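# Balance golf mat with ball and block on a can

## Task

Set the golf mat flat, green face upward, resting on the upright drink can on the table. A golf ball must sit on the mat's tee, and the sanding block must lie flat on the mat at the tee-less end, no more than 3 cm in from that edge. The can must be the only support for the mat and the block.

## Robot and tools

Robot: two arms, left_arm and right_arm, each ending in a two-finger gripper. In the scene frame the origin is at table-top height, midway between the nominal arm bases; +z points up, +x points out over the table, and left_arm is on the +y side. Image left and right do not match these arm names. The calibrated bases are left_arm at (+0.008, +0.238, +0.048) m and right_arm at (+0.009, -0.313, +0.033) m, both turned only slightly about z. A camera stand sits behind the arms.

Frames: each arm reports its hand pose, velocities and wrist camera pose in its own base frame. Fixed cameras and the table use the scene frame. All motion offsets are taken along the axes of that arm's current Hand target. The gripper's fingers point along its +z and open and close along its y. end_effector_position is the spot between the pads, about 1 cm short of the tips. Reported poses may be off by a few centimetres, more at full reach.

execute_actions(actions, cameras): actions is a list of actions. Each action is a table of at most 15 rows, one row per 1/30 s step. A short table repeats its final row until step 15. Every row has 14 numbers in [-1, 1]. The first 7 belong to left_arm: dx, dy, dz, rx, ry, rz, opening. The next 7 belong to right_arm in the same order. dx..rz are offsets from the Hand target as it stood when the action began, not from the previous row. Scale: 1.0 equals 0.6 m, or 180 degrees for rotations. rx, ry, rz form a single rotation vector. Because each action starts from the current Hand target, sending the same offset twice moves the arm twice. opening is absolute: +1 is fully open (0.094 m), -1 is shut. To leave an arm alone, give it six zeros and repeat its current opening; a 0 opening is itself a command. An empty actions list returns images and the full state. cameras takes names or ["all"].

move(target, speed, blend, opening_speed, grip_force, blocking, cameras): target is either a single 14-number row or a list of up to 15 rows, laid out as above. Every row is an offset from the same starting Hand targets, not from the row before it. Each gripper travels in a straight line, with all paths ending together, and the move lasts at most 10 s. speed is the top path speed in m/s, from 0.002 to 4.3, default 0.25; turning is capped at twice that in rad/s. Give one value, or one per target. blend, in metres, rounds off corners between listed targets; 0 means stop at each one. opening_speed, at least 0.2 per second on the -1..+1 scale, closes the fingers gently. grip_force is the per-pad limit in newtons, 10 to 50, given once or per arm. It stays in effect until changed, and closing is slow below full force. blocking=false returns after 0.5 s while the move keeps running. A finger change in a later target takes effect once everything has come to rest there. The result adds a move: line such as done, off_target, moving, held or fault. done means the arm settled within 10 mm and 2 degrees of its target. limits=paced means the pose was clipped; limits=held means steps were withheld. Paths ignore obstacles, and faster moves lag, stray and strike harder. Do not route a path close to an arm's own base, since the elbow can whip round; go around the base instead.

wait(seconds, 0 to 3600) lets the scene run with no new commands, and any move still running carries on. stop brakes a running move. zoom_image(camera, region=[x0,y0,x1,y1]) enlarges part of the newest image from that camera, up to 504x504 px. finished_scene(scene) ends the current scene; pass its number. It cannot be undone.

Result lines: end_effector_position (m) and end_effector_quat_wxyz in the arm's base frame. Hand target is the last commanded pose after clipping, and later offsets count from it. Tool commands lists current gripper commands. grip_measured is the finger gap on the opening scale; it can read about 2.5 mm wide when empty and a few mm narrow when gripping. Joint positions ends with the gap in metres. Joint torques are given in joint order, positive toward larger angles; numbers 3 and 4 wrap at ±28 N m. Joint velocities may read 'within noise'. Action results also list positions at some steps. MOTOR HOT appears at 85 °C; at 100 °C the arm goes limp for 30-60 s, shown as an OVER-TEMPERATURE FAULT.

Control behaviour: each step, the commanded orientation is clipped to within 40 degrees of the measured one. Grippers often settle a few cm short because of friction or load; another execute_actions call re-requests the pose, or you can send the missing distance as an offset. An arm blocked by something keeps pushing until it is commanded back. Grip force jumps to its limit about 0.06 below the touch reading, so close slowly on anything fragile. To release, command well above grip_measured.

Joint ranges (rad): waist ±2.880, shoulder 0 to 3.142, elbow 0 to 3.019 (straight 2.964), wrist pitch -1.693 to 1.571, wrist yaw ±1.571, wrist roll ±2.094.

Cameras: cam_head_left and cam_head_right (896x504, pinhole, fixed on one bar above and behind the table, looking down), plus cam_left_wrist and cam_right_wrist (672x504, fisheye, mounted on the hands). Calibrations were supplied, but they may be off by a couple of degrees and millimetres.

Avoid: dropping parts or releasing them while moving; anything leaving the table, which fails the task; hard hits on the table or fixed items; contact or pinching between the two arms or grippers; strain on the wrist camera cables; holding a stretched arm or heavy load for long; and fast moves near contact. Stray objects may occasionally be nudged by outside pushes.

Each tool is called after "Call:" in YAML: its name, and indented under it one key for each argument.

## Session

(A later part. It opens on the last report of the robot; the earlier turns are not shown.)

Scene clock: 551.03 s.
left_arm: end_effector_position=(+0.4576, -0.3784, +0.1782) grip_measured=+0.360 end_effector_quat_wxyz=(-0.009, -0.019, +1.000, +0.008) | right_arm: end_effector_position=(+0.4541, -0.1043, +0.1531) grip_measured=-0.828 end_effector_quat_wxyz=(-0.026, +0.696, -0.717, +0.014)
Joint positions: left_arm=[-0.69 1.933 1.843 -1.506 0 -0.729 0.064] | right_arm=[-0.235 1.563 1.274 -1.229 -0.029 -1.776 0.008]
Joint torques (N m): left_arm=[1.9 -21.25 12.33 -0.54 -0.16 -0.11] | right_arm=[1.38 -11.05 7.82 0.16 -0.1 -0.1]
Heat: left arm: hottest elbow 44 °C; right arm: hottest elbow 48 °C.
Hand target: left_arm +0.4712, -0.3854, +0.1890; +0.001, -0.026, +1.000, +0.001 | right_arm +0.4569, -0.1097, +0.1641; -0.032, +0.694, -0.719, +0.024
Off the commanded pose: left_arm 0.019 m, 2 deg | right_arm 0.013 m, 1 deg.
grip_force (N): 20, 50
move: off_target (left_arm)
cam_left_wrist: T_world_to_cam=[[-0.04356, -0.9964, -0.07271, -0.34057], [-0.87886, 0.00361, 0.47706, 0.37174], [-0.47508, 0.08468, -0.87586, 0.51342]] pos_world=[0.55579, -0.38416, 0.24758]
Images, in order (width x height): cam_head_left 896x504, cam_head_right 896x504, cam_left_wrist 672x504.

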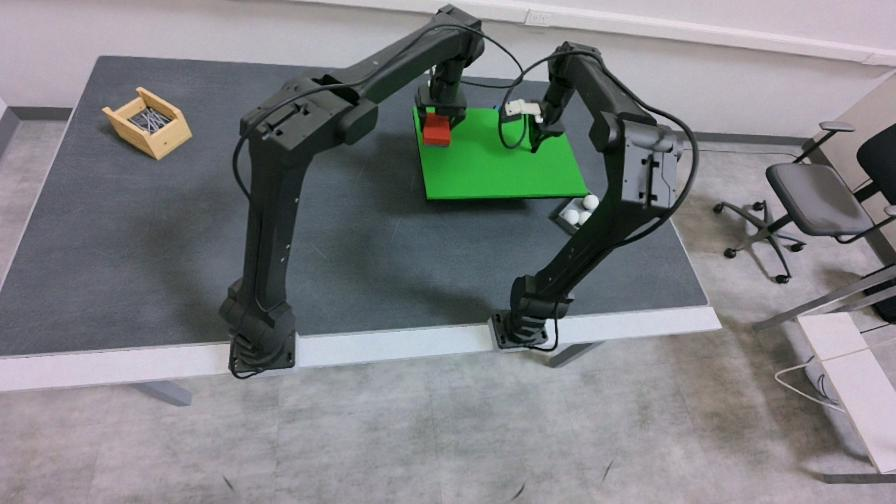

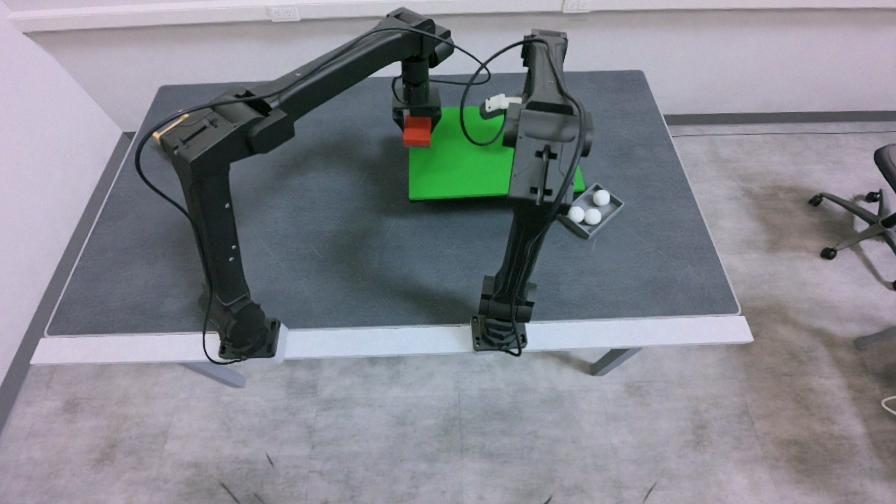

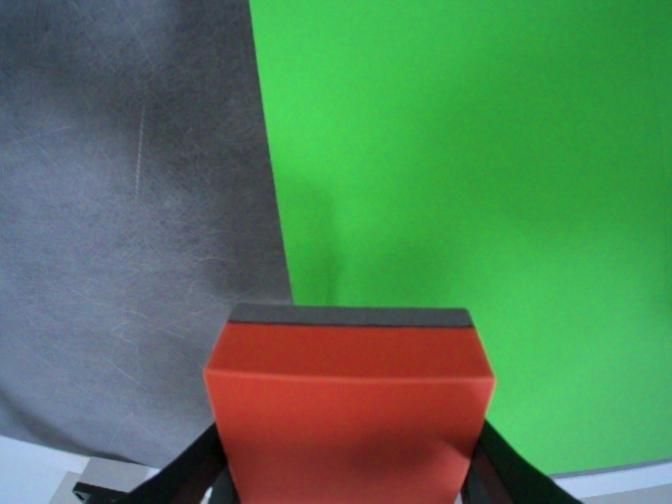

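Call:
move:
  target: [0.011,-0.017,0.0733,0,0,0,0.05,0,0,0,0,0,0,-1]
  speed: 0.08
  cameras: ["cam_left_wrist"]

Scene clock: 563.47 s.
left_arm: end_effector_position=(+0.4662, -0.3908, +0.1562) grip_measured=+0.360 end_effector_quat_wxyz=(+0.003, -0.025, +1.000, -0.002) | right_arm: end_effector_position=(+0.4541, -0.1043, +0.1531) grip_measured=-0.828 end_effector_quat_wxyz=(-0.026, +0.696, -0.717, +0.014)
Joint positions: left_arm=[-0.697 1.958 1.823 -1.428 -0.001 -0.748 0.064] | right_arm=[-0.235 1.563 1.274 -1.229 -0.029 -1.776 0.008]
Joint torques (N m): left_arm=[0.67 -21.54 7.82 0.7 -0.2 -0.11] | right_arm=[-0.09 -10.93 7.72 0.16 -0.1 -0.14]
Heat: left arm: hottest elbow 47 °C; right arm: hottest elbow 48 °C.
Hand target: left_arm +0.4653, -0.3959, +0.1450; +0.001, -0.026, +1.000, +0.001 | right_arm +0.4569, -0.1097, +0.1641; -0.032, +0.694, -0.719, +0.024
Off the commanded pose: left_arm 0.012 m, 0 deg | right_arm 0.013 m, 1 deg.
grip_force (N): 20, 50
move: off_target (left_arm)
cam_left_wrist: T_world_to_cam=[[-0.02941, -0.99818, -0.05266, -0.36462], [-0.89106, 0.0023, 0.45387, 0.39859], [-0.45293, 0.06027, -0.88951, 0.4815]] pos_world=[0.56253, -0.3939, 0.22818]

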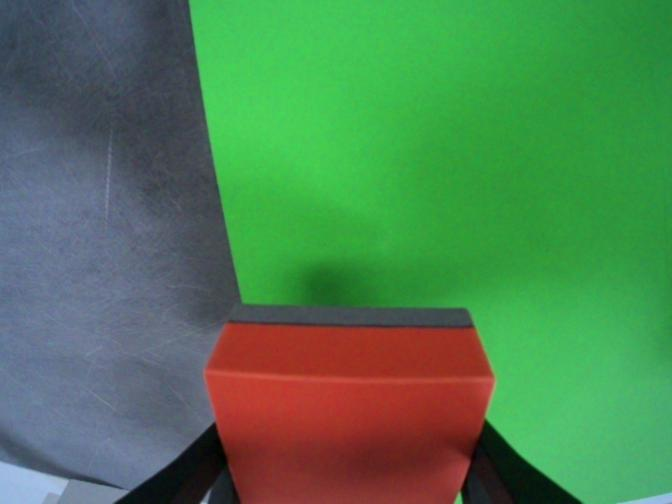

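Call:
move:
  target: [0.006,0,0.0333,0,0,0,0.05,0,0,0,0,0,0,-1]
  speed: 0.06
  cameras: ["cam_left_wrist"]

Scene clock: 567.03 s.
left_arm: end_effector_position=(+0.4635, -0.3910, +0.1374) grip_measured=+0.360 end_effector_quat_wxyz=(+0.004, -0.026, +1.000, -0.003) | right_arm: end_effector_position=(+0.4541, -0.1043, +0.1531) grip_measured=-0.828 end_effector_quat_wxyz=(-0.026, +0.696, -0.717, +0.014)
Joint positions: left_arm=[-0.7 1.96 1.776 -1.376 -0.001 -0.752 0.064] | right_arm=[-0.235 1.563 1.274 -1.229 -0.029 -1.776 0.008]
Joint torques (N m): left_arm=[0.5 -21.77 7.66 0.72 -0.14 -0.12] | right_arm=[0.73 -10.23 7.88 0.03 -0.13 -0.06]
Heat: left arm: hottest elbow 46 °C; right arm: hottest elbow 48 °C.
Hand target: left_arm +0.4617, -0.3959, +0.1251; +0.001, -0.026, +1.000, +0.001 | right_arm +0.4569, -0.1097, +0.1641; -0.032, +0.694, -0.719, +0.024
Off the commanded pose: left_arm 0.014 m, 1 deg | right_arm 0.013 m, 1 deg.
grip_force (N): 20, 50
move: off_target (left_arm)
cam_left_wrist: T_world_to_cam=[[-0.02812, -0.99829, -0.05119, -0.36666], [-0.89185, 0.00192, 0.45233, 0.40511], [-0.45146, 0.05837, -0.89038, 0.46238]] pos_world=[0.55974, -0.3938, 0.20968]

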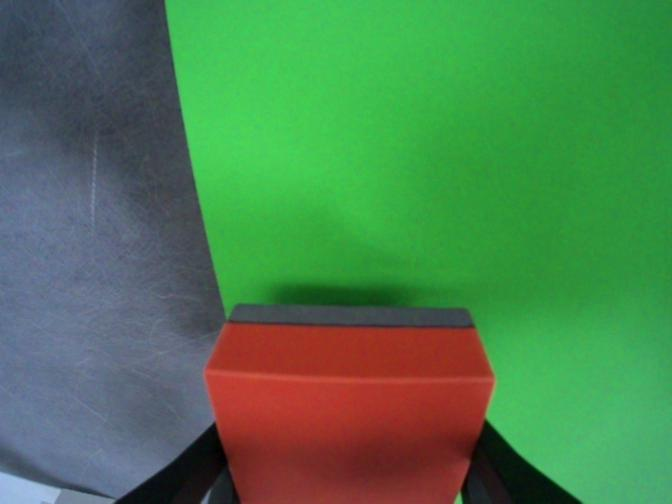

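Call:
move:
  target: [0.002,0,0.013,0,0,0,0.05,0,0,0,0,0,0,-1]
  speed: 0.04

Call:
move:
  target: [0,0,0.0083,0,0,0,0.05,0,0,0,0,0,0,-1]
  speed: 0.04
  cameras: ["cam_left_wrist"]

Scene clock: 569.40 s.
left_arm: end_effector_position=(+0.4625, -0.3913, +0.1304) grip_measured=+0.360 end_effector_quat_wxyz=(+0.005, -0.026, +1.000, -0.004) | right_arm: end_effector_position=(+0.4541, -0.1043, +0.1531) grip_measured=-0.828 end_effector_quat_wxyz=(-0.026, +0.696, -0.717, +0.014)
Joint positions: left_arm=[-0.702 1.961 1.759 -1.357 -0.001 -0.754 0.064] | right_arm=[-0.235 1.563 1.274 -1.229 -0.029 -1.776 0.008]
Joint torques (N m): left_arm=[0.67 -21.36 7.61 0.7 -0.13 -0.12] | right_arm=[0.21 -11.4 7.86 0.1 -0.11 -0.09]
Heat: left arm: hottest elbow 46 °C; right arm: hottest elbow 48 °C.
Hand target: left_arm +0.4605, -0.3962, +0.1172; +0.001, -0.026, +1.000, +0.001 | right_arm +0.4569, -0.1097, +0.1641; -0.032, +0.694, -0.719, +0.024
Off the commanded pose: left_arm 0.014 m, 1 deg | right_arm 0.013 m, 1 deg.
grip_force (N): 20, 50
move: off_target (left_arm)

Scene clock: 569.97 s.
left_arm: end_effector_position=(+0.4626, -0.3914, +0.1261) grip_measured=+0.360 end_effector_quat_wxyz=(+0.005, -0.026, +1.000, -0.004) | right_arm: end_effector_position=(+0.4541, -0.1043, +0.1531) grip_measured=-0.828 end_effector_quat_wxyz=(-0.026, +0.696, -0.717, +0.014)
Joint positions: left_arm=[-0.702 1.963 1.75 -1.345 -0.001 -0.754 0.064] | right_arm=[-0.235 1.563 1.274 -1.229 -0.029 -1.776 0.008]
Joint torques (N m): left_arm=[0.73 -21.01 7.54 0.83 -0.16 -0.1] | right_arm=[0.38 -10.81 7.91 0.14 -0.15 -0.11]
Heat: left arm: hottest elbow 46 °C; right arm: hottest elbow 48 °C.
Hand target: left_arm +0.4605, -0.3961, +0.1123; +0.001, -0.026, +1.000, +0.001 | right_arm +0.4569, -0.1097, +0.1641; -0.032, +0.694, -0.719, +0.024
Off the commanded pose: left_arm 0.015 m, 1 deg | right_arm 0.013 m, 1 deg.
grip_force (N): 20, 50
move: off_target (left_arm)
cam_left_wrist: T_world_to_cam=[[-0.02806, -0.99838, -0.04955, -0.36795], [-0.89276, 0.00273, 0.45053, 0.41038], [-0.44966, 0.05688, -0.89139, 0.45054]] pos_world=[0.55864, -0.3941, 0.19848]

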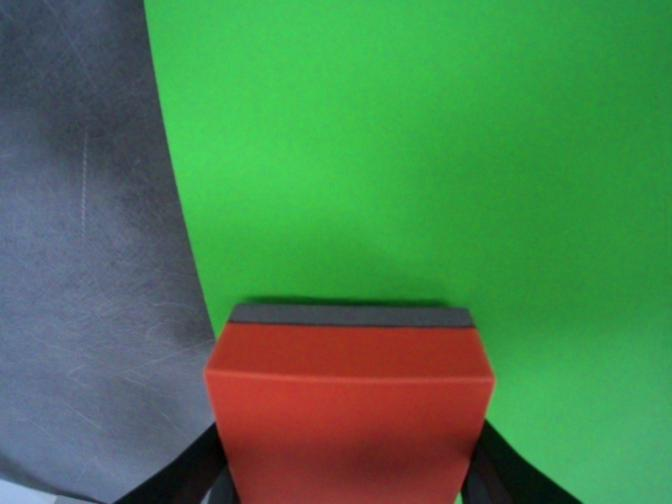

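Call:
move:
  target: [0,0,0.007,0,0,0,0.05,0,0,0,0,0,0,-1]
  speed: 0.03
  cameras: ["cam_left_wrist"]

Scene clock: 571.17 s.
left_arm: end_effector_position=(+0.4626, -0.3914, +0.1220) grip_measured=+0.360 end_effector_quat_wxyz=(+0.005, -0.026, +1.000, -0.004) | right_arm: end_effector_position=(+0.4541, -0.1043, +0.1531) grip_measured=-0.828 end_effector_quat_wxyz=(-0.026, +0.696, -0.717, +0.014)
Joint positions: left_arm=[-0.702 1.965 1.744 -1.336 -0.001 -0.754 0.064] | right_arm=[-0.235 1.563 1.274 -1.229 -0.029 -1.776 0.008]
Joint torques (N m): left_arm=[0.56 -21.25 7.57 0.83 -0.14 -0.11] | right_arm=[0.85 -11.34 7.76 0.06 -0.12 -0.12]
Heat: left arm: hottest elbow 46 °C; right arm: hottest elbow 48 °C.
Hand target: left_arm +0.4604, -0.3961, +0.1080; +0.001, -0.026, +1.000, +0.001 | right_arm +0.4569, -0.1097, +0.1641; -0.032, +0.694, -0.719, +0.024
Off the commanded pose: left_arm 0.015 m, 1 deg | right_arm 0.013 m, 1 deg.
grip_force (N): 20, 50
move: off_target (left_arm)
cam_left_wrist: T_world_to_cam=[[-0.02806, -0.99838, -0.04955, -0.36815], [-0.89276, 0.00273, 0.45053, 0.41232], [-0.44966, 0.05688, -0.89139, 0.44693]] pos_world=[0.55874, -0.3941, 0.19438]

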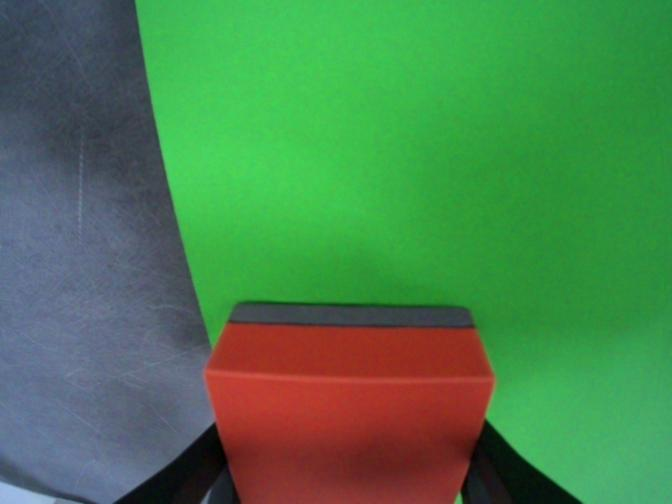

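Call:
move:
  target:
    - [0,0,0.0033,0,0,0,0.05,0,0,0,0,0,0,-1]
    - [0,0,0.0033,0,0,0,0.75,0,0,0,0,0,0,-1]
  speed: 0.03
  opening_speed: 0.4
  cameras: ["cam_left_wrist","cam_head_left"]

Scene clock: 574.83 s.
left_arm: end_effector_position=(+0.4636, -0.3920, +0.1220) grip_measured=+0.747 end_effector_quat_wxyz=(+0.007, -0.026, +1.000, -0.005) | right_arm: end_effector_position=(+0.4541, -0.1043, +0.1531) grip_measured=-0.828 end_effector_quat_wxyz=(-0.026, +0.696, -0.717, +0.014)
Joint positions: left_arm=[-0.702 1.965 1.744 -1.331 -0.001 -0.755 0.082] | right_arm=[-0.235 1.563 1.274 -1.229 -0.029 -1.776 0.008]
Joint torques (N m): left_arm=[0.85 -21.36 7.36 0.76 -0.12 -0.11] | right_arm=[0.44 -10.52 7.62 0.09 -0.11 -0.12]
Heat: left arm: hottest elbow 46 °C; right arm: hottest elbow 48 °C.
Hand target: left_arm +0.4605, -0.3961, +0.1060; +0.001, -0.026, +1.000, +0.001 | right_arm +0.4569, -0.1097, +0.1641; -0.032, +0.694, -0.719, +0.024
Off the commanded pose: left_arm 0.017 m, 1 deg | right_arm 0.013 m, 1 deg.
grip_force (N): 20, 50
move: off_target (left_arm); target 2's new opening was sent with left_arm's hand 0.017 m and 1 deg from that target
cam_left_wrist: T_world_to_cam=[[-0.02713, -0.99852, -0.04724, -0.36955], [-0.89458, 0.00316, 0.4469, 0.41458], [-0.44609, 0.05438, -0.89334, 0.44498]] pos_world=[0.55935, -0.39451, 0.19479]
Images, in order (width x height): cam_head_left 896x504, cam_left_wrist 672x504.

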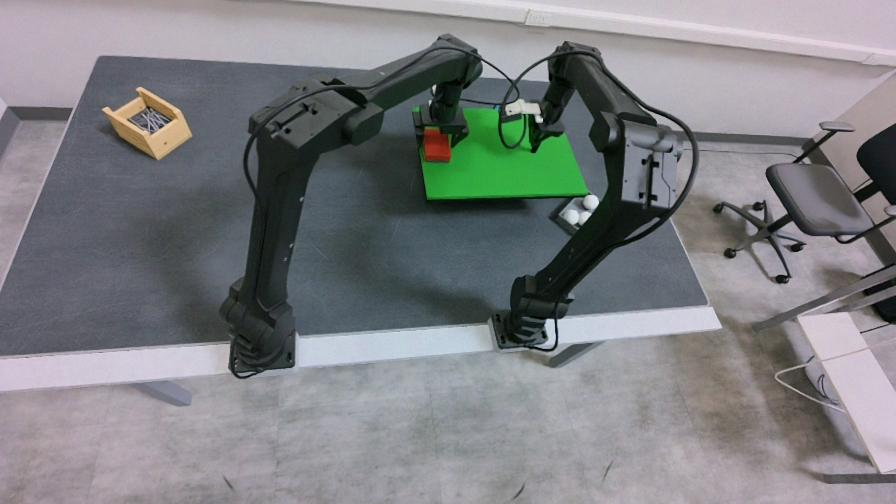

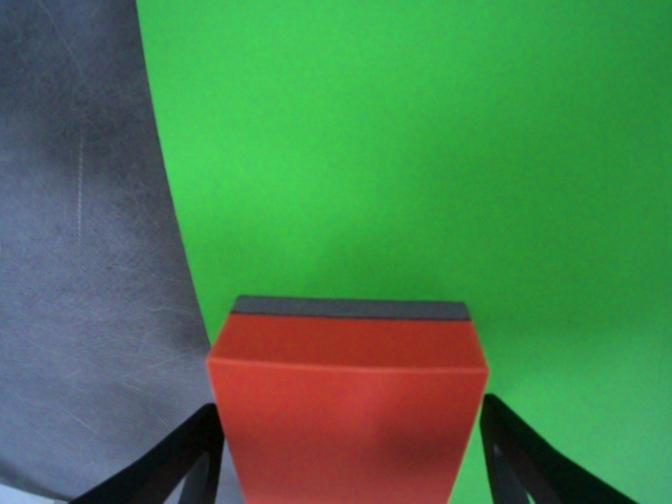

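Call:
move:
  target:
    - [0,0,-0.19,0,0,0,0.75,0,0,0,0,0,0,-1]
    - [0.1417,0.5015,-0.24,-0.3854,-0.3834,0.3834,0.75,0,0,0,0,0,0,-1]
    - [0.299,0.0418,-0.19,-0.3854,-0.3834,0.3834,0.2,0,0,0,0,0,0,-1]
  speed: [0.12,0.25,0.25]
  blend: [0.01,0.0,0]
  cameras: ["cam_left_wrist","cam_head_left","cam_head_right"]

Scene clock: 592.40 s.
left_arm: end_effector_position=(+0.2762, -0.3668, +0.2121) grip_measured=+0.202 end_effector_quat_wxyz=(+0.476, +0.495, +0.509, +0.519) | right_arm: end_effector_position=(+0.4541, -0.1043, +0.1531) grip_measured=-0.828 end_effector_quat_wxyz=(-0.026, +0.696, -0.717, +0.014)
Joint positions: left_arm=[-1.304 1.528 0.646 0.842 -1.36 1.561 0.056] | right_arm=[-0.235 1.563 1.274 -1.229 -0.029 -1.776 0.008]
Joint torques (N m): left_arm=[1.44 -11.28 9.14 2.52 -0.12 -0.07] | right_arm=[0.38 -10.99 7.92 -0.03 -0.12 -0.08]
Heat: left arm: hottest elbow 45 °C; right arm: hottest elbow 48 °C.
Hand target: left_arm +0.2799, -0.3803, +0.2197; +0.485, +0.485, +0.514, +0.515 | right_arm +0.4569, -0.1097, +0.1641; -0.032, +0.694, -0.719, +0.024
Off the commanded pose: left_arm 0.016 m, 2 deg | right_arm 0.013 m, 1 deg.
grip_force (N): 20, 50
move: off_target (left_arm); target 3's new opening was sent with left_arm's hand 0.016 m and 2 deg from that target
cam_left_wrist: T_world_to_cam=[[0.04262, 0.11262, -0.99272, 0.24364], [-0.50827, 0.85788, 0.0755, 0.49219], [0.86014, 0.50135, 0.0938, 0.03437]] pos_world=[0.21022, -0.46691, 0.20148]
Images, in order (width x height): cam_head_left 896x504, cam_head_right 896x504, cam_left_wrist 672x504.

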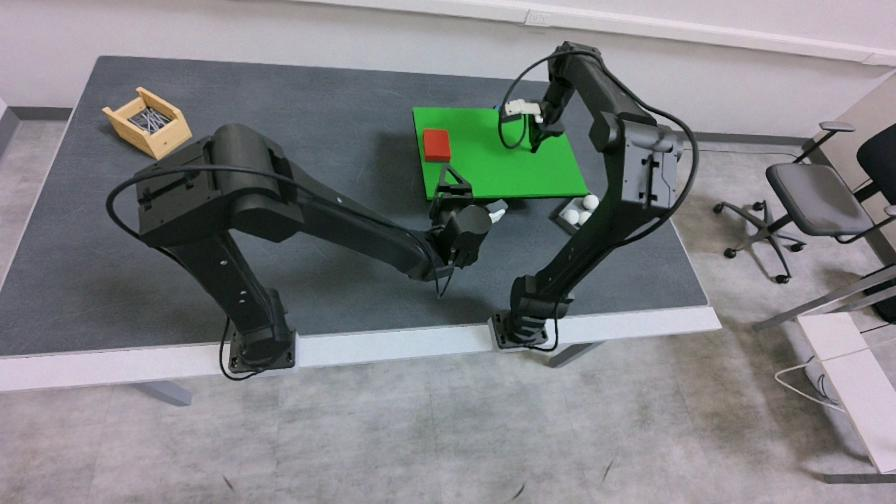

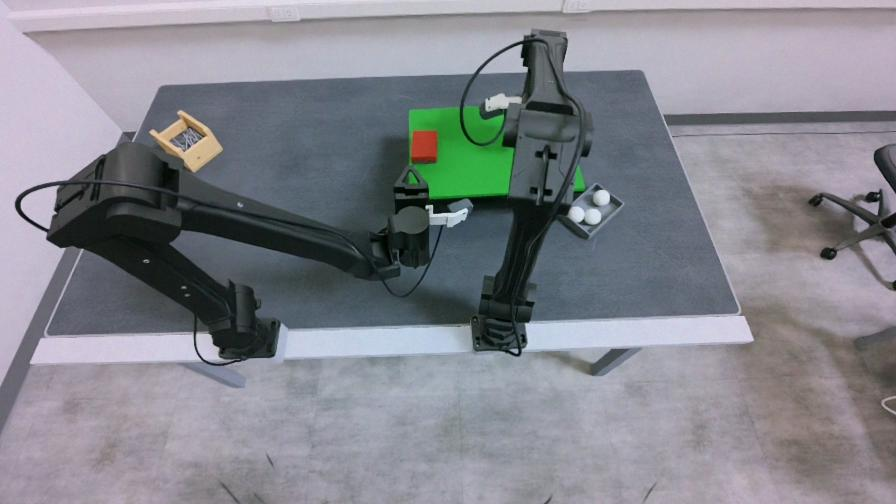

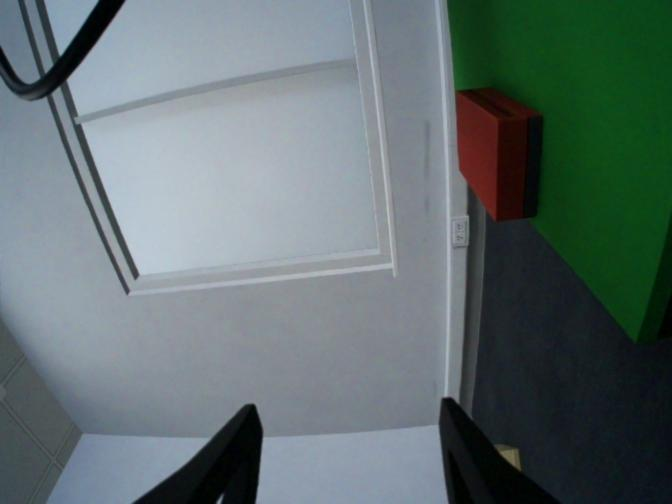

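Call:
execute_actions:
  actions: []

Scene clock: 603.53 s.
left_arm: end_effector_position=(+0.2762, -0.3668, +0.2121) grip_measured=+0.202 end_effector_quat_wxyz=(+0.476, +0.495, +0.509, +0.519) | right_arm: end_effector_position=(+0.4541, -0.1043, +0.1531) grip_measured=-0.828 end_effector_quat_wxyz=(-0.026, +0.696, -0.717, +0.014)
Joint positions: left_arm=[-1.304 1.528 0.646 0.842 -1.36 1.561 0.056] | right_arm=[-0.235 1.563 1.274 -1.229 -0.029 -1.776 0.008]
Joint velocities: within noise
Joint torques (N m): left_arm=[1.67 -10.7 9.13 2.44 -0.11 -0.07] | right_arm=[0.38 -10.64 7.72 -0.05 -0.11 -0.12]
Heat: left arm: hottest elbow 45 °C; right arm: hottest elbow 48 °C.
Hand target: left_arm +0.2799, -0.3803, +0.2197; +0.485, +0.485, +0.514, +0.515 | right_arm +0.4569, -0.1097, +0.1641; -0.032, +0.694, -0.719, +0.024
Tool commands: left_gripper/opening=+0.2 right_gripper/opening=-1.0
Off the commanded pose: left_arm 0.016 m, 2 deg | right_arm 0.013 m, 1 deg.
grip_force (N): 20, 50
camera_calibration:
cam_left_wrist: T_world_to_cam=[[0.04262, 0.11262, -0.99272, 0.24364], [-0.50827, 0.85788, 0.0755, 0.49219], [0.86014, 0.50135, 0.0938, 0.03437]] pos_world=[0.21022, -0.46691, 0.20148]
cam_right_wrist: T_world_to_cam=[[0.9937, -0.11092, 0.0158, -0.46323], [-0.10824, -0.91398, 0.39105, -0.04835], [-0.02894, -0.3903, -0.92023, 0.22526]] pos_world=[0.46159, -0.00766, 0.23352]

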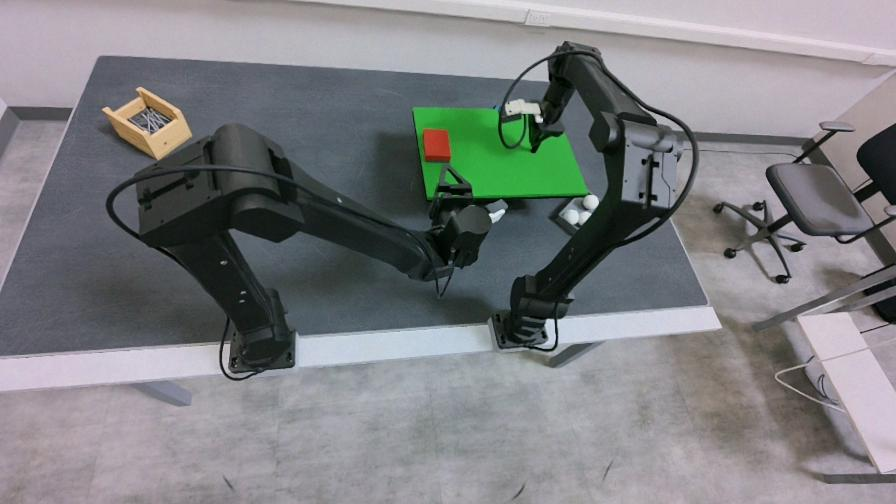

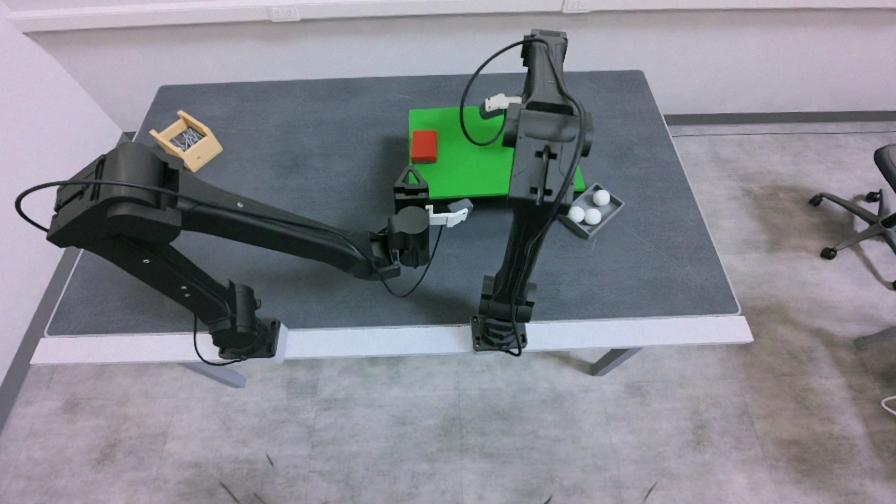

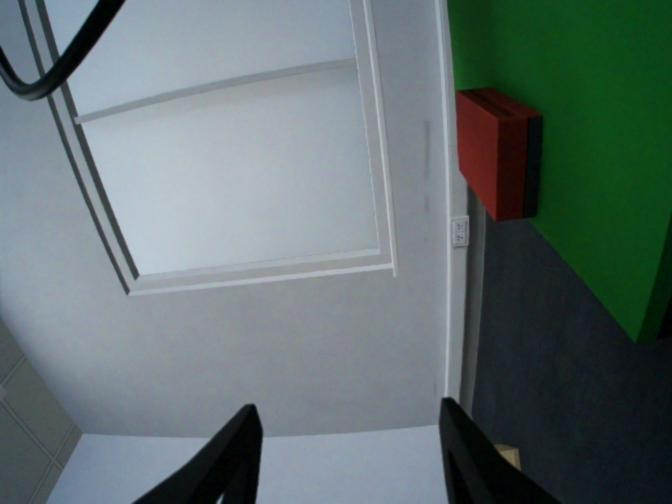

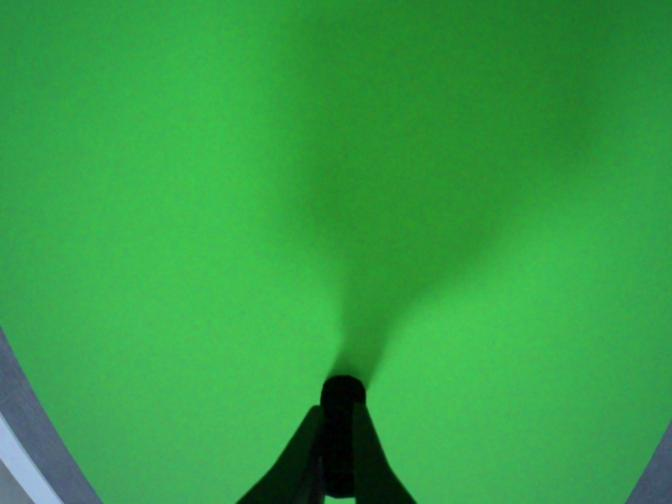

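Call:
move:
  target: [-0.1695,-0.1995,-0.0045,0,0,0,0.2,0,0,0,0,0,0,-1]
  speed: 0.15
  cameras: ["all"]

Scene clock: 607.00 s.
left_arm: end_effector_position=(+0.2822, -0.4519, +0.1168) grip_measured=+0.202 end_effector_quat_wxyz=(+0.470, +0.498, +0.511, +0.520) | right_arm: end_effector_position=(+0.4541, -0.1043, +0.1531) grip_measured=-0.828 end_effector_quat_wxyz=(-0.026, +0.696, -0.717, +0.014)
Joint positions: left_arm=[-1.339 1.924 0.859 0.957 -1.402 1.503 0.056] | right_arm=[-0.235 1.563 1.274 -1.229 -0.029 -1.776 0.008]
Joint torques (N m): left_arm=[1.44 -19.14 4.3 1.54 -0.11 -0.14] | right_arm=[0.03 -10.75 7.82 0.14 -0.07 -0.11]
Heat: left arm: hottest elbow 45 °C; right arm: hottest elbow 48 °C.
Hand target: left_arm +0.2820, -0.4484, +0.1202; +0.469, +0.498, +0.511, +0.520 (not the last commanded pose) | right_arm +0.4569, -0.1097, +0.1641; -0.032, +0.694, -0.719, +0.024
Off the commanded pose: left_arm 0.034 m, 2 deg | right_arm 0.013 m, 1 deg.
grip_force (N): 20, 50
move: held (left_arm; a check stopped the path); limits=held
pose unreachable (left arm): on one or more control steps of this call, first in action 0 (counted from 0), this arm could not follow its commanded pose, so it was not sent that pose on those steps. It may still have moved: this result reports where it is.
cause: moving toward the commanded pose would bring a part of the arm too close to another arm (this arm's wrist (the part past joint 5) and the right arm's upper arm (the part past joint 2), where that arm would come to rest).
cam_left_wrist: T_world_to_cam=[[0.0317, 0.12148, -0.99209, 0.16546], [-0.5132, 0.85373, 0.08814, 0.57352], [0.85768, 0.50635, 0.08941, 0.08426]] pos_world=[0.21682, -0.5524, 0.10607]
cam_right_wrist: T_world_to_cam=[[0.9937, -0.11092, 0.0158, -0.46323], [-0.10824, -0.91398, 0.39105, -0.04835], [-0.02894, -0.3903, -0.92023, 0.22526]] pos_world=[0.46159, -0.00766, 0.23352]

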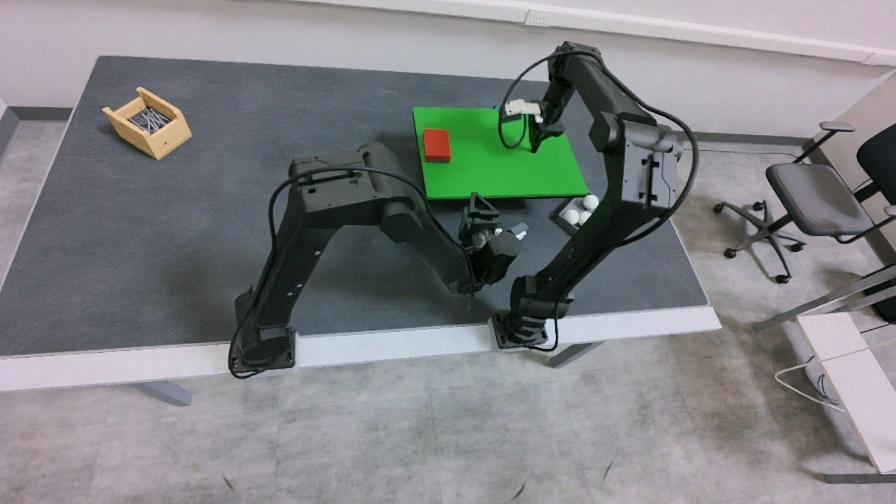

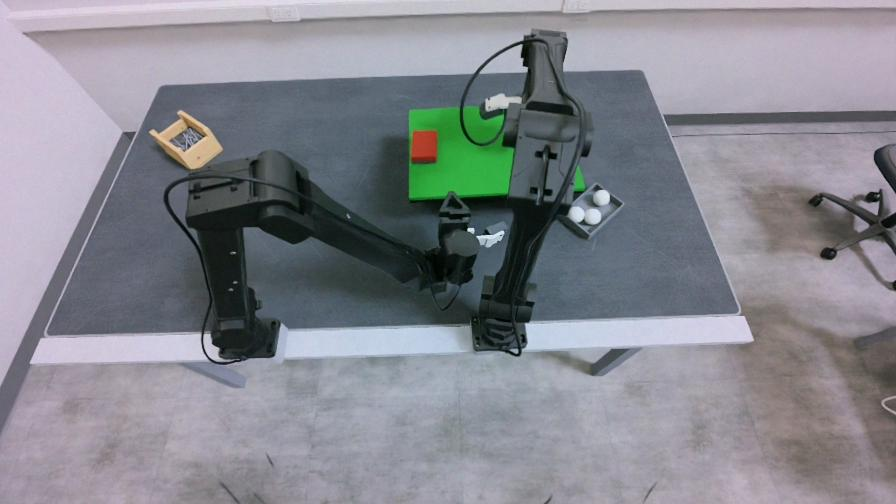

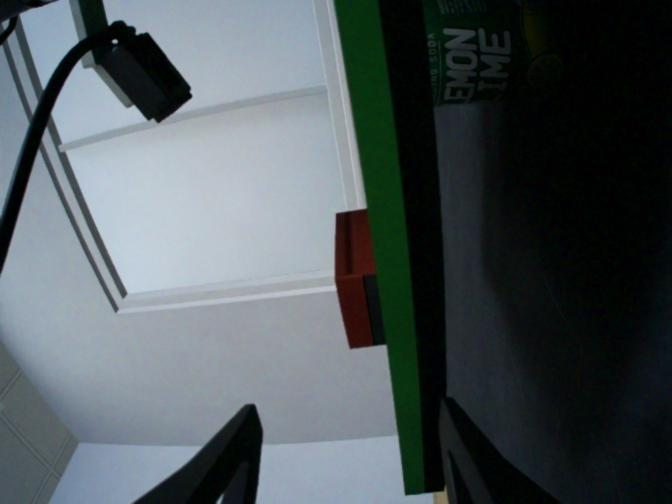

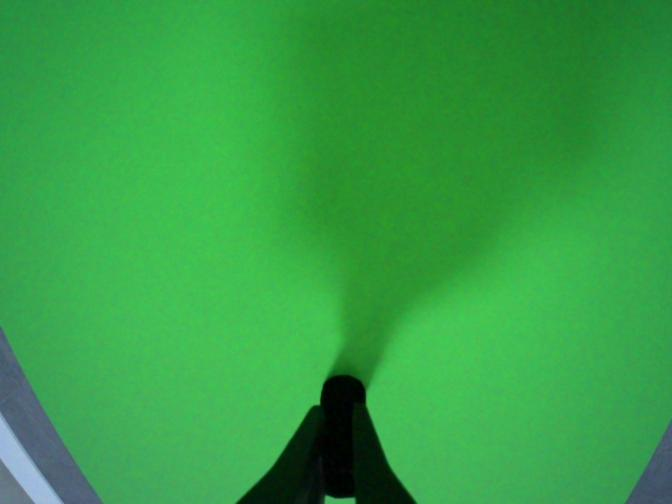

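Call:
move:
  target: [0.0152,-0.0372,0.0017,0,0,-0.0118,0.2,0,0,0,0,0,0,-1]
  speed: 0.1
  cameras: ["cam_left_wrist"]

Scene clock: 611.50 s.
left_arm: end_effector_position=(+0.2800, -0.4431, +0.1113) grip_measured=+0.202 end_effector_quat_wxyz=(+0.482, +0.487, +0.521, +0.509) | right_arm: end_effector_position=(+0.4541, -0.1043, +0.1531) grip_measured=-0.828 end_effector_quat_wxyz=(-0.026, +0.696, -0.717, +0.014)
Joint positions: left_arm=[-1.339 1.927 0.831 0.996 -1.398 1.465 0.056] | right_arm=[-0.235 1.563 1.274 -1.229 -0.029 -1.776 0.008]
Joint torques (N m): left_arm=[1.67 -15.44 4.16 2.29 0 -0.21] | right_arm=[0.44 -9.99 7.72 -0.12 -0.07 -0.12]
Heat: left arm: hottest elbow 45 °C; right arm: hottest elbow 48 °C.
Hand target: left_arm +0.2820, -0.4385, +0.0983; +0.479, +0.489, +0.520, +0.511 | right_arm +0.4569, -0.1097, +0.1641; -0.032, +0.694, -0.719, +0.024
Off the commanded pose: left_arm 0.014 m, 1 deg | right_arm 0.013 m, 1 deg.
grip_force (N): 20, 50
move: off_target (left_arm)
cam_left_wrist: T_world_to_cam=[[0.03562, 0.07646, -0.99644, 0.13834], [-0.51147, 0.85799, 0.04755, 0.57127], [0.85857, 0.50795, 0.06966, 0.08484]] pos_world=[0.21442, -0.54381, 0.10477]

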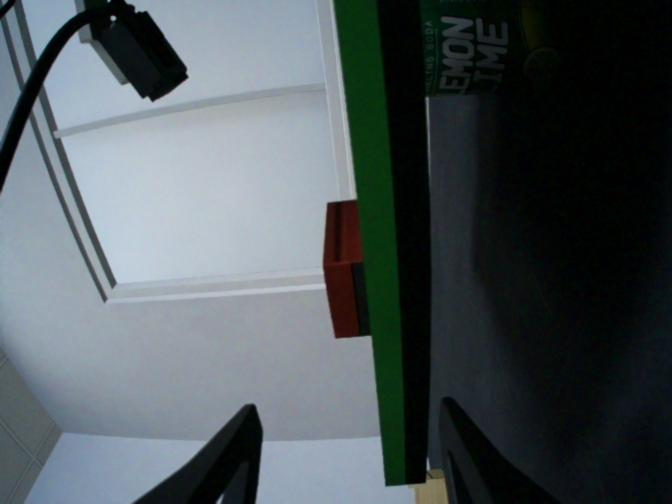

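Call:
move:
  target: [0,-0.0283,0,0,0,0,0.2,0,0,0,0,0,0,-1]
  speed: 0.1
  cameras: ["cam_left_wrist"]

Scene clock: 616.07 s.
left_arm: end_effector_position=(+0.2798, -0.4422, +0.0928) grip_measured=+0.202 end_effector_quat_wxyz=(+0.484, +0.485, +0.523, +0.507) | right_arm: end_effector_position=(+0.4541, -0.1043, +0.1531) grip_measured=-0.828 end_effector_quat_wxyz=(-0.026, +0.696, -0.717, +0.014)
Joint positions: left_arm=[-1.339 1.976 0.831 1.041 -1.398 1.453 0.056] | right_arm=[-0.235 1.563 1.274 -1.229 -0.029 -1.776 0.008]
Joint torques (N m): left_arm=[1.67 -15.38 4.1 2.37 -0.03 -0.08] | right_arm=[0.67 -10.17 7.95 -0.13 -0.07 -0.12]
Heat: left arm: hottest elbow 45 °C; right arm: hottest elbow 48 °C.
Hand target: left_arm +0.2817, -0.4385, +0.0813; +0.479, +0.489, +0.520, +0.511 | right_arm +0.4569, -0.1097, +0.1641; -0.032, +0.694, -0.719, +0.024
Off the commanded pose: left_arm 0.012 m, 1 deg | right_arm 0.013 m, 1 deg.
grip_force (N): 20, 50
move: off_target (left_arm)
cam_left_wrist: T_world_to_cam=[[0.03533, 0.06879, -0.99701, 0.1166], [-0.51159, 0.85825, 0.04108, 0.57205], [0.8585, 0.5086, 0.06551, 0.08657]] pos_world=[0.21422, -0.54301, 0.08707]

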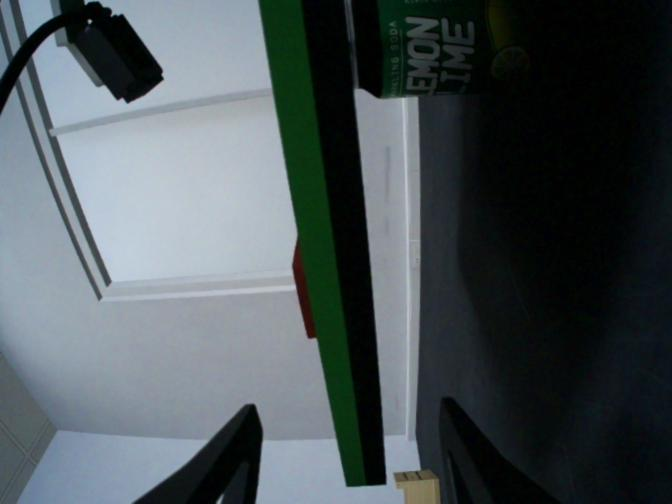

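Call:
move:
  target: [0,0,0.0917,0,0,0,0.2,0,0,0,0,0,0,-1]
  speed: 0.08
  cameras: ["cam_left_wrist","cam_head_left"]

Scene clock: 620.90 s.
left_arm: end_effector_position=(+0.3305, -0.4263, +0.0826) grip_measured=+0.202 end_effector_quat_wxyz=(+0.474, +0.495, +0.518, +0.512) | right_arm: end_effector_position=(+0.4541, -0.1043, +0.1531) grip_measured=-0.828 end_effector_quat_wxyz=(-0.026, +0.696, -0.717, +0.014)
Joint positions: left_arm=[-1.225 2.002 0.831 1.08 -1.285 1.499 0.056] | right_arm=[-0.235 1.563 1.274 -1.229 -0.029 -1.776 0.008]
Joint torques (N m): left_arm=[1.85 -15.68 6.68 2.43 0.01 -0.1] | right_arm=[0.62 -10.87 7.86 -0.13 -0.07 -0.11]
Heat: left arm: hottest elbow 44 °C; right arm: hottest elbow 48 °C.
Hand target: left_arm +0.3366, -0.4350, +0.0804; +0.479, +0.489, +0.520, +0.511 | right_arm +0.4569, -0.1097, +0.1641; -0.032, +0.694, -0.719, +0.024
Off the commanded pose: left_arm 0.011 m, 1 deg | right_arm 0.013 m, 1 deg.
grip_force (N): 20, 50
move: off_target (left_arm)
cam_left_wrist: T_world_to_cam=[[0.02563, 0.09842, -0.99482, 0.11923], [-0.51138, 0.85637, 0.07155, 0.58128], [0.85897, 0.50689, 0.07227, 0.03409]] pos_world=[0.26492, -0.5268, 0.07456]
Images, in order (width x height): cam_head_left 896x504, cam_left_wrist 672x504.

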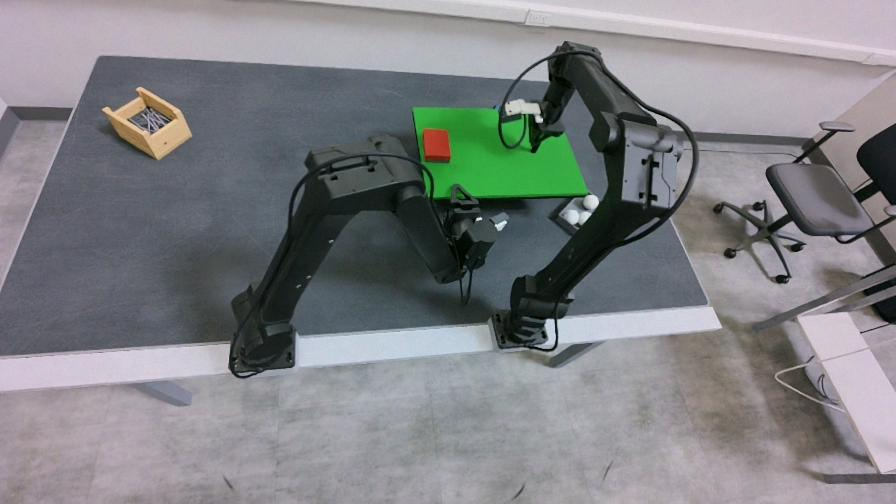

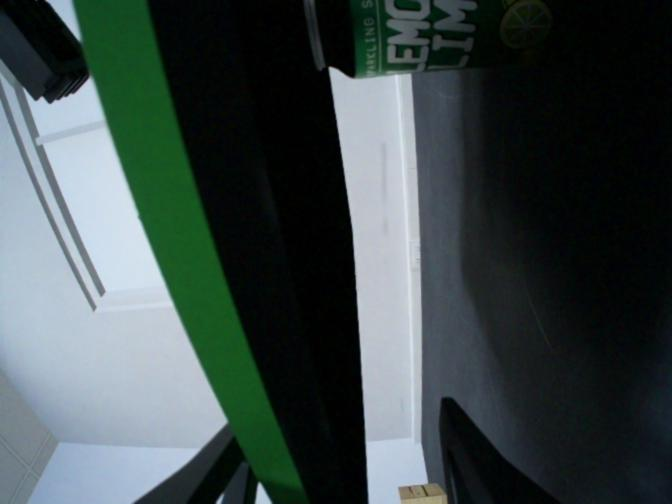

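Call:
move:
  target: [0,0.0192,0,0,0,0,0.2,0,0,0,0,0,0,-1]
  speed: 0.08
  cameras: ["cam_left_wrist"]

Scene clock: 622.83 s.
left_arm: end_effector_position=(+0.3305, -0.4264, +0.0826) grip_measured=+0.202 end_effector_quat_wxyz=(+0.473, +0.496, +0.516, +0.513) | right_arm: end_effector_position=(+0.4541, -0.1043, +0.1531) grip_measured=-0.828 end_effector_quat_wxyz=(-0.026, +0.696, -0.717, +0.014)
Joint positions: left_arm=[-1.225 2.002 0.831 1.08 -1.284 1.503 0.056] | right_arm=[-0.235 1.563 1.274 -1.229 -0.029 -1.776 0.008]
Joint torques (N m): left_arm=[1.96 -18.49 6.52 1.58 0.03 -0.08] | right_arm=[0.56 -11.22 7.83 -0.12 -0.1 -0.09]
Heat: left arm: hottest elbow 44 °C; right arm: hottest elbow 48 °C.
Hand target: left_arm +0.3368, -0.4350, +0.0919; +0.479, +0.489, +0.520, +0.511 | right_arm +0.4569, -0.1097, +0.1641; -0.032, +0.694, -0.719, +0.024
Off the commanded pose: left_arm 0.014 m, 1 deg | right_arm 0.013 m, 1 deg.
grip_force (N): 20, 50
move: off_target (left_arm)
cam_left_wrist: T_world_to_cam=[[0.02537, 0.10252, -0.99441, 0.12103], [-0.51092, 0.85633, 0.07525, 0.58089], [0.85925, 0.50616, 0.0741, 0.03352]] pos_world=[0.26492, -0.5268, 0.07416]

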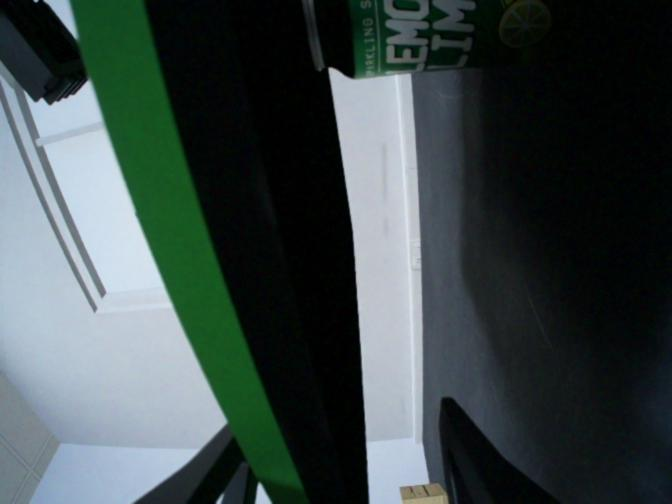

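Call:
move:
  target: [0,0.0183,0,0,0,0,0.2,0,0,0,0,0,0,-1]
  speed: 0.08

Call:
move:
  target: [0,0,0,0,0,0,-0.4,0,0,0,0,0,0,-1]
  opening_speed: 0.5
  cameras: ["cam_left_wrist"]

Scene clock: 624.40 s.
left_arm: end_effector_position=(+0.3308, -0.4272, +0.0918) grip_measured=+0.202 end_effector_quat_wxyz=(+0.474, +0.496, +0.516, +0.513) | right_arm: end_effector_position=(+0.4541, -0.1043, +0.1531) grip_measured=-0.828 end_effector_quat_wxyz=(-0.026, +0.696, -0.717, +0.014)
Joint positions: left_arm=[-1.225 1.979 0.831 1.063 -1.284 1.508 0.056] | right_arm=[-0.235 1.563 1.274 -1.229 -0.029 -1.776 0.008]
Joint torques (N m): left_arm=[1.9 -19.19 6.49 1.21 0.02 -0.04] | right_arm=[-0.15 -10.93 7.9 -0.18 -0.11 -0.1]
Heat: left arm: hottest elbow 44 °C; right arm: hottest elbow 48 °C.
Hand target: left_arm +0.3370, -0.4350, +0.1028; +0.479, +0.489, +0.520, +0.511 | right_arm +0.4569, -0.1097, +0.1641; -0.032, +0.694, -0.719, +0.024
Off the commanded pose: left_arm 0.015 m, 1 deg | right_arm 0.013 m, 1 deg.
grip_force (N): 20, 50
move: off_target (left_arm)

Scene clock: 627.00 s.
left_arm: end_effector_position=(+0.3308, -0.4272, +0.0917) grip_measured=-0.398 end_effector_quat_wxyz=(+0.474, +0.496, +0.516, +0.513) | right_arm: end_effector_position=(+0.4541, -0.1043, +0.1531) grip_measured=-0.828 end_effector_quat_wxyz=(-0.026, +0.696, -0.717, +0.014)
Joint positions: left_arm=[-1.225 1.979 0.831 1.062 -1.284 1.508 0.028] | right_arm=[-0.235 1.563 1.274 -1.229 -0.029 -1.776 0.008]
Joint torques (N m): left_arm=[1.79 -18.84 6.49 1.09 0.02 -0.07] | right_arm=[1.44 -10.7 7.92 -0.09 -0.09 -0.08]
Heat: left arm: hottest elbow 44 °C; right arm: hottest elbow 48 °C.
Hand target: left_arm +0.3370, -0.4350, +0.1027; +0.479, +0.489, +0.520, +0.511 | right_arm +0.4569, -0.1097, +0.1641; -0.032, +0.694, -0.719, +0.024
Off the commanded pose: left_arm 0.015 m, 1 deg | right_arm 0.013 m, 1 deg.
grip_force (N): 20, 50
move: done
cam_left_wrist: T_world_to_cam=[[0.02691, 0.10211, -0.99441, 0.12943], [-0.51059, 0.85662, 0.07414, 0.58116], [0.8594, 0.50574, 0.07519, 0.03273]] pos_world=[0.26512, -0.5276, 0.08316]

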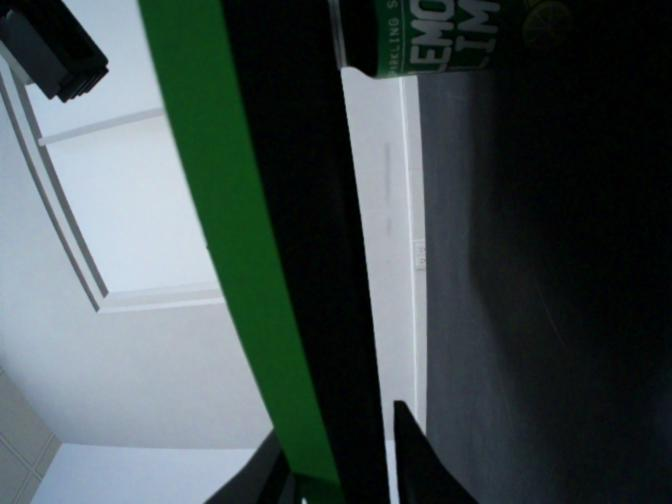

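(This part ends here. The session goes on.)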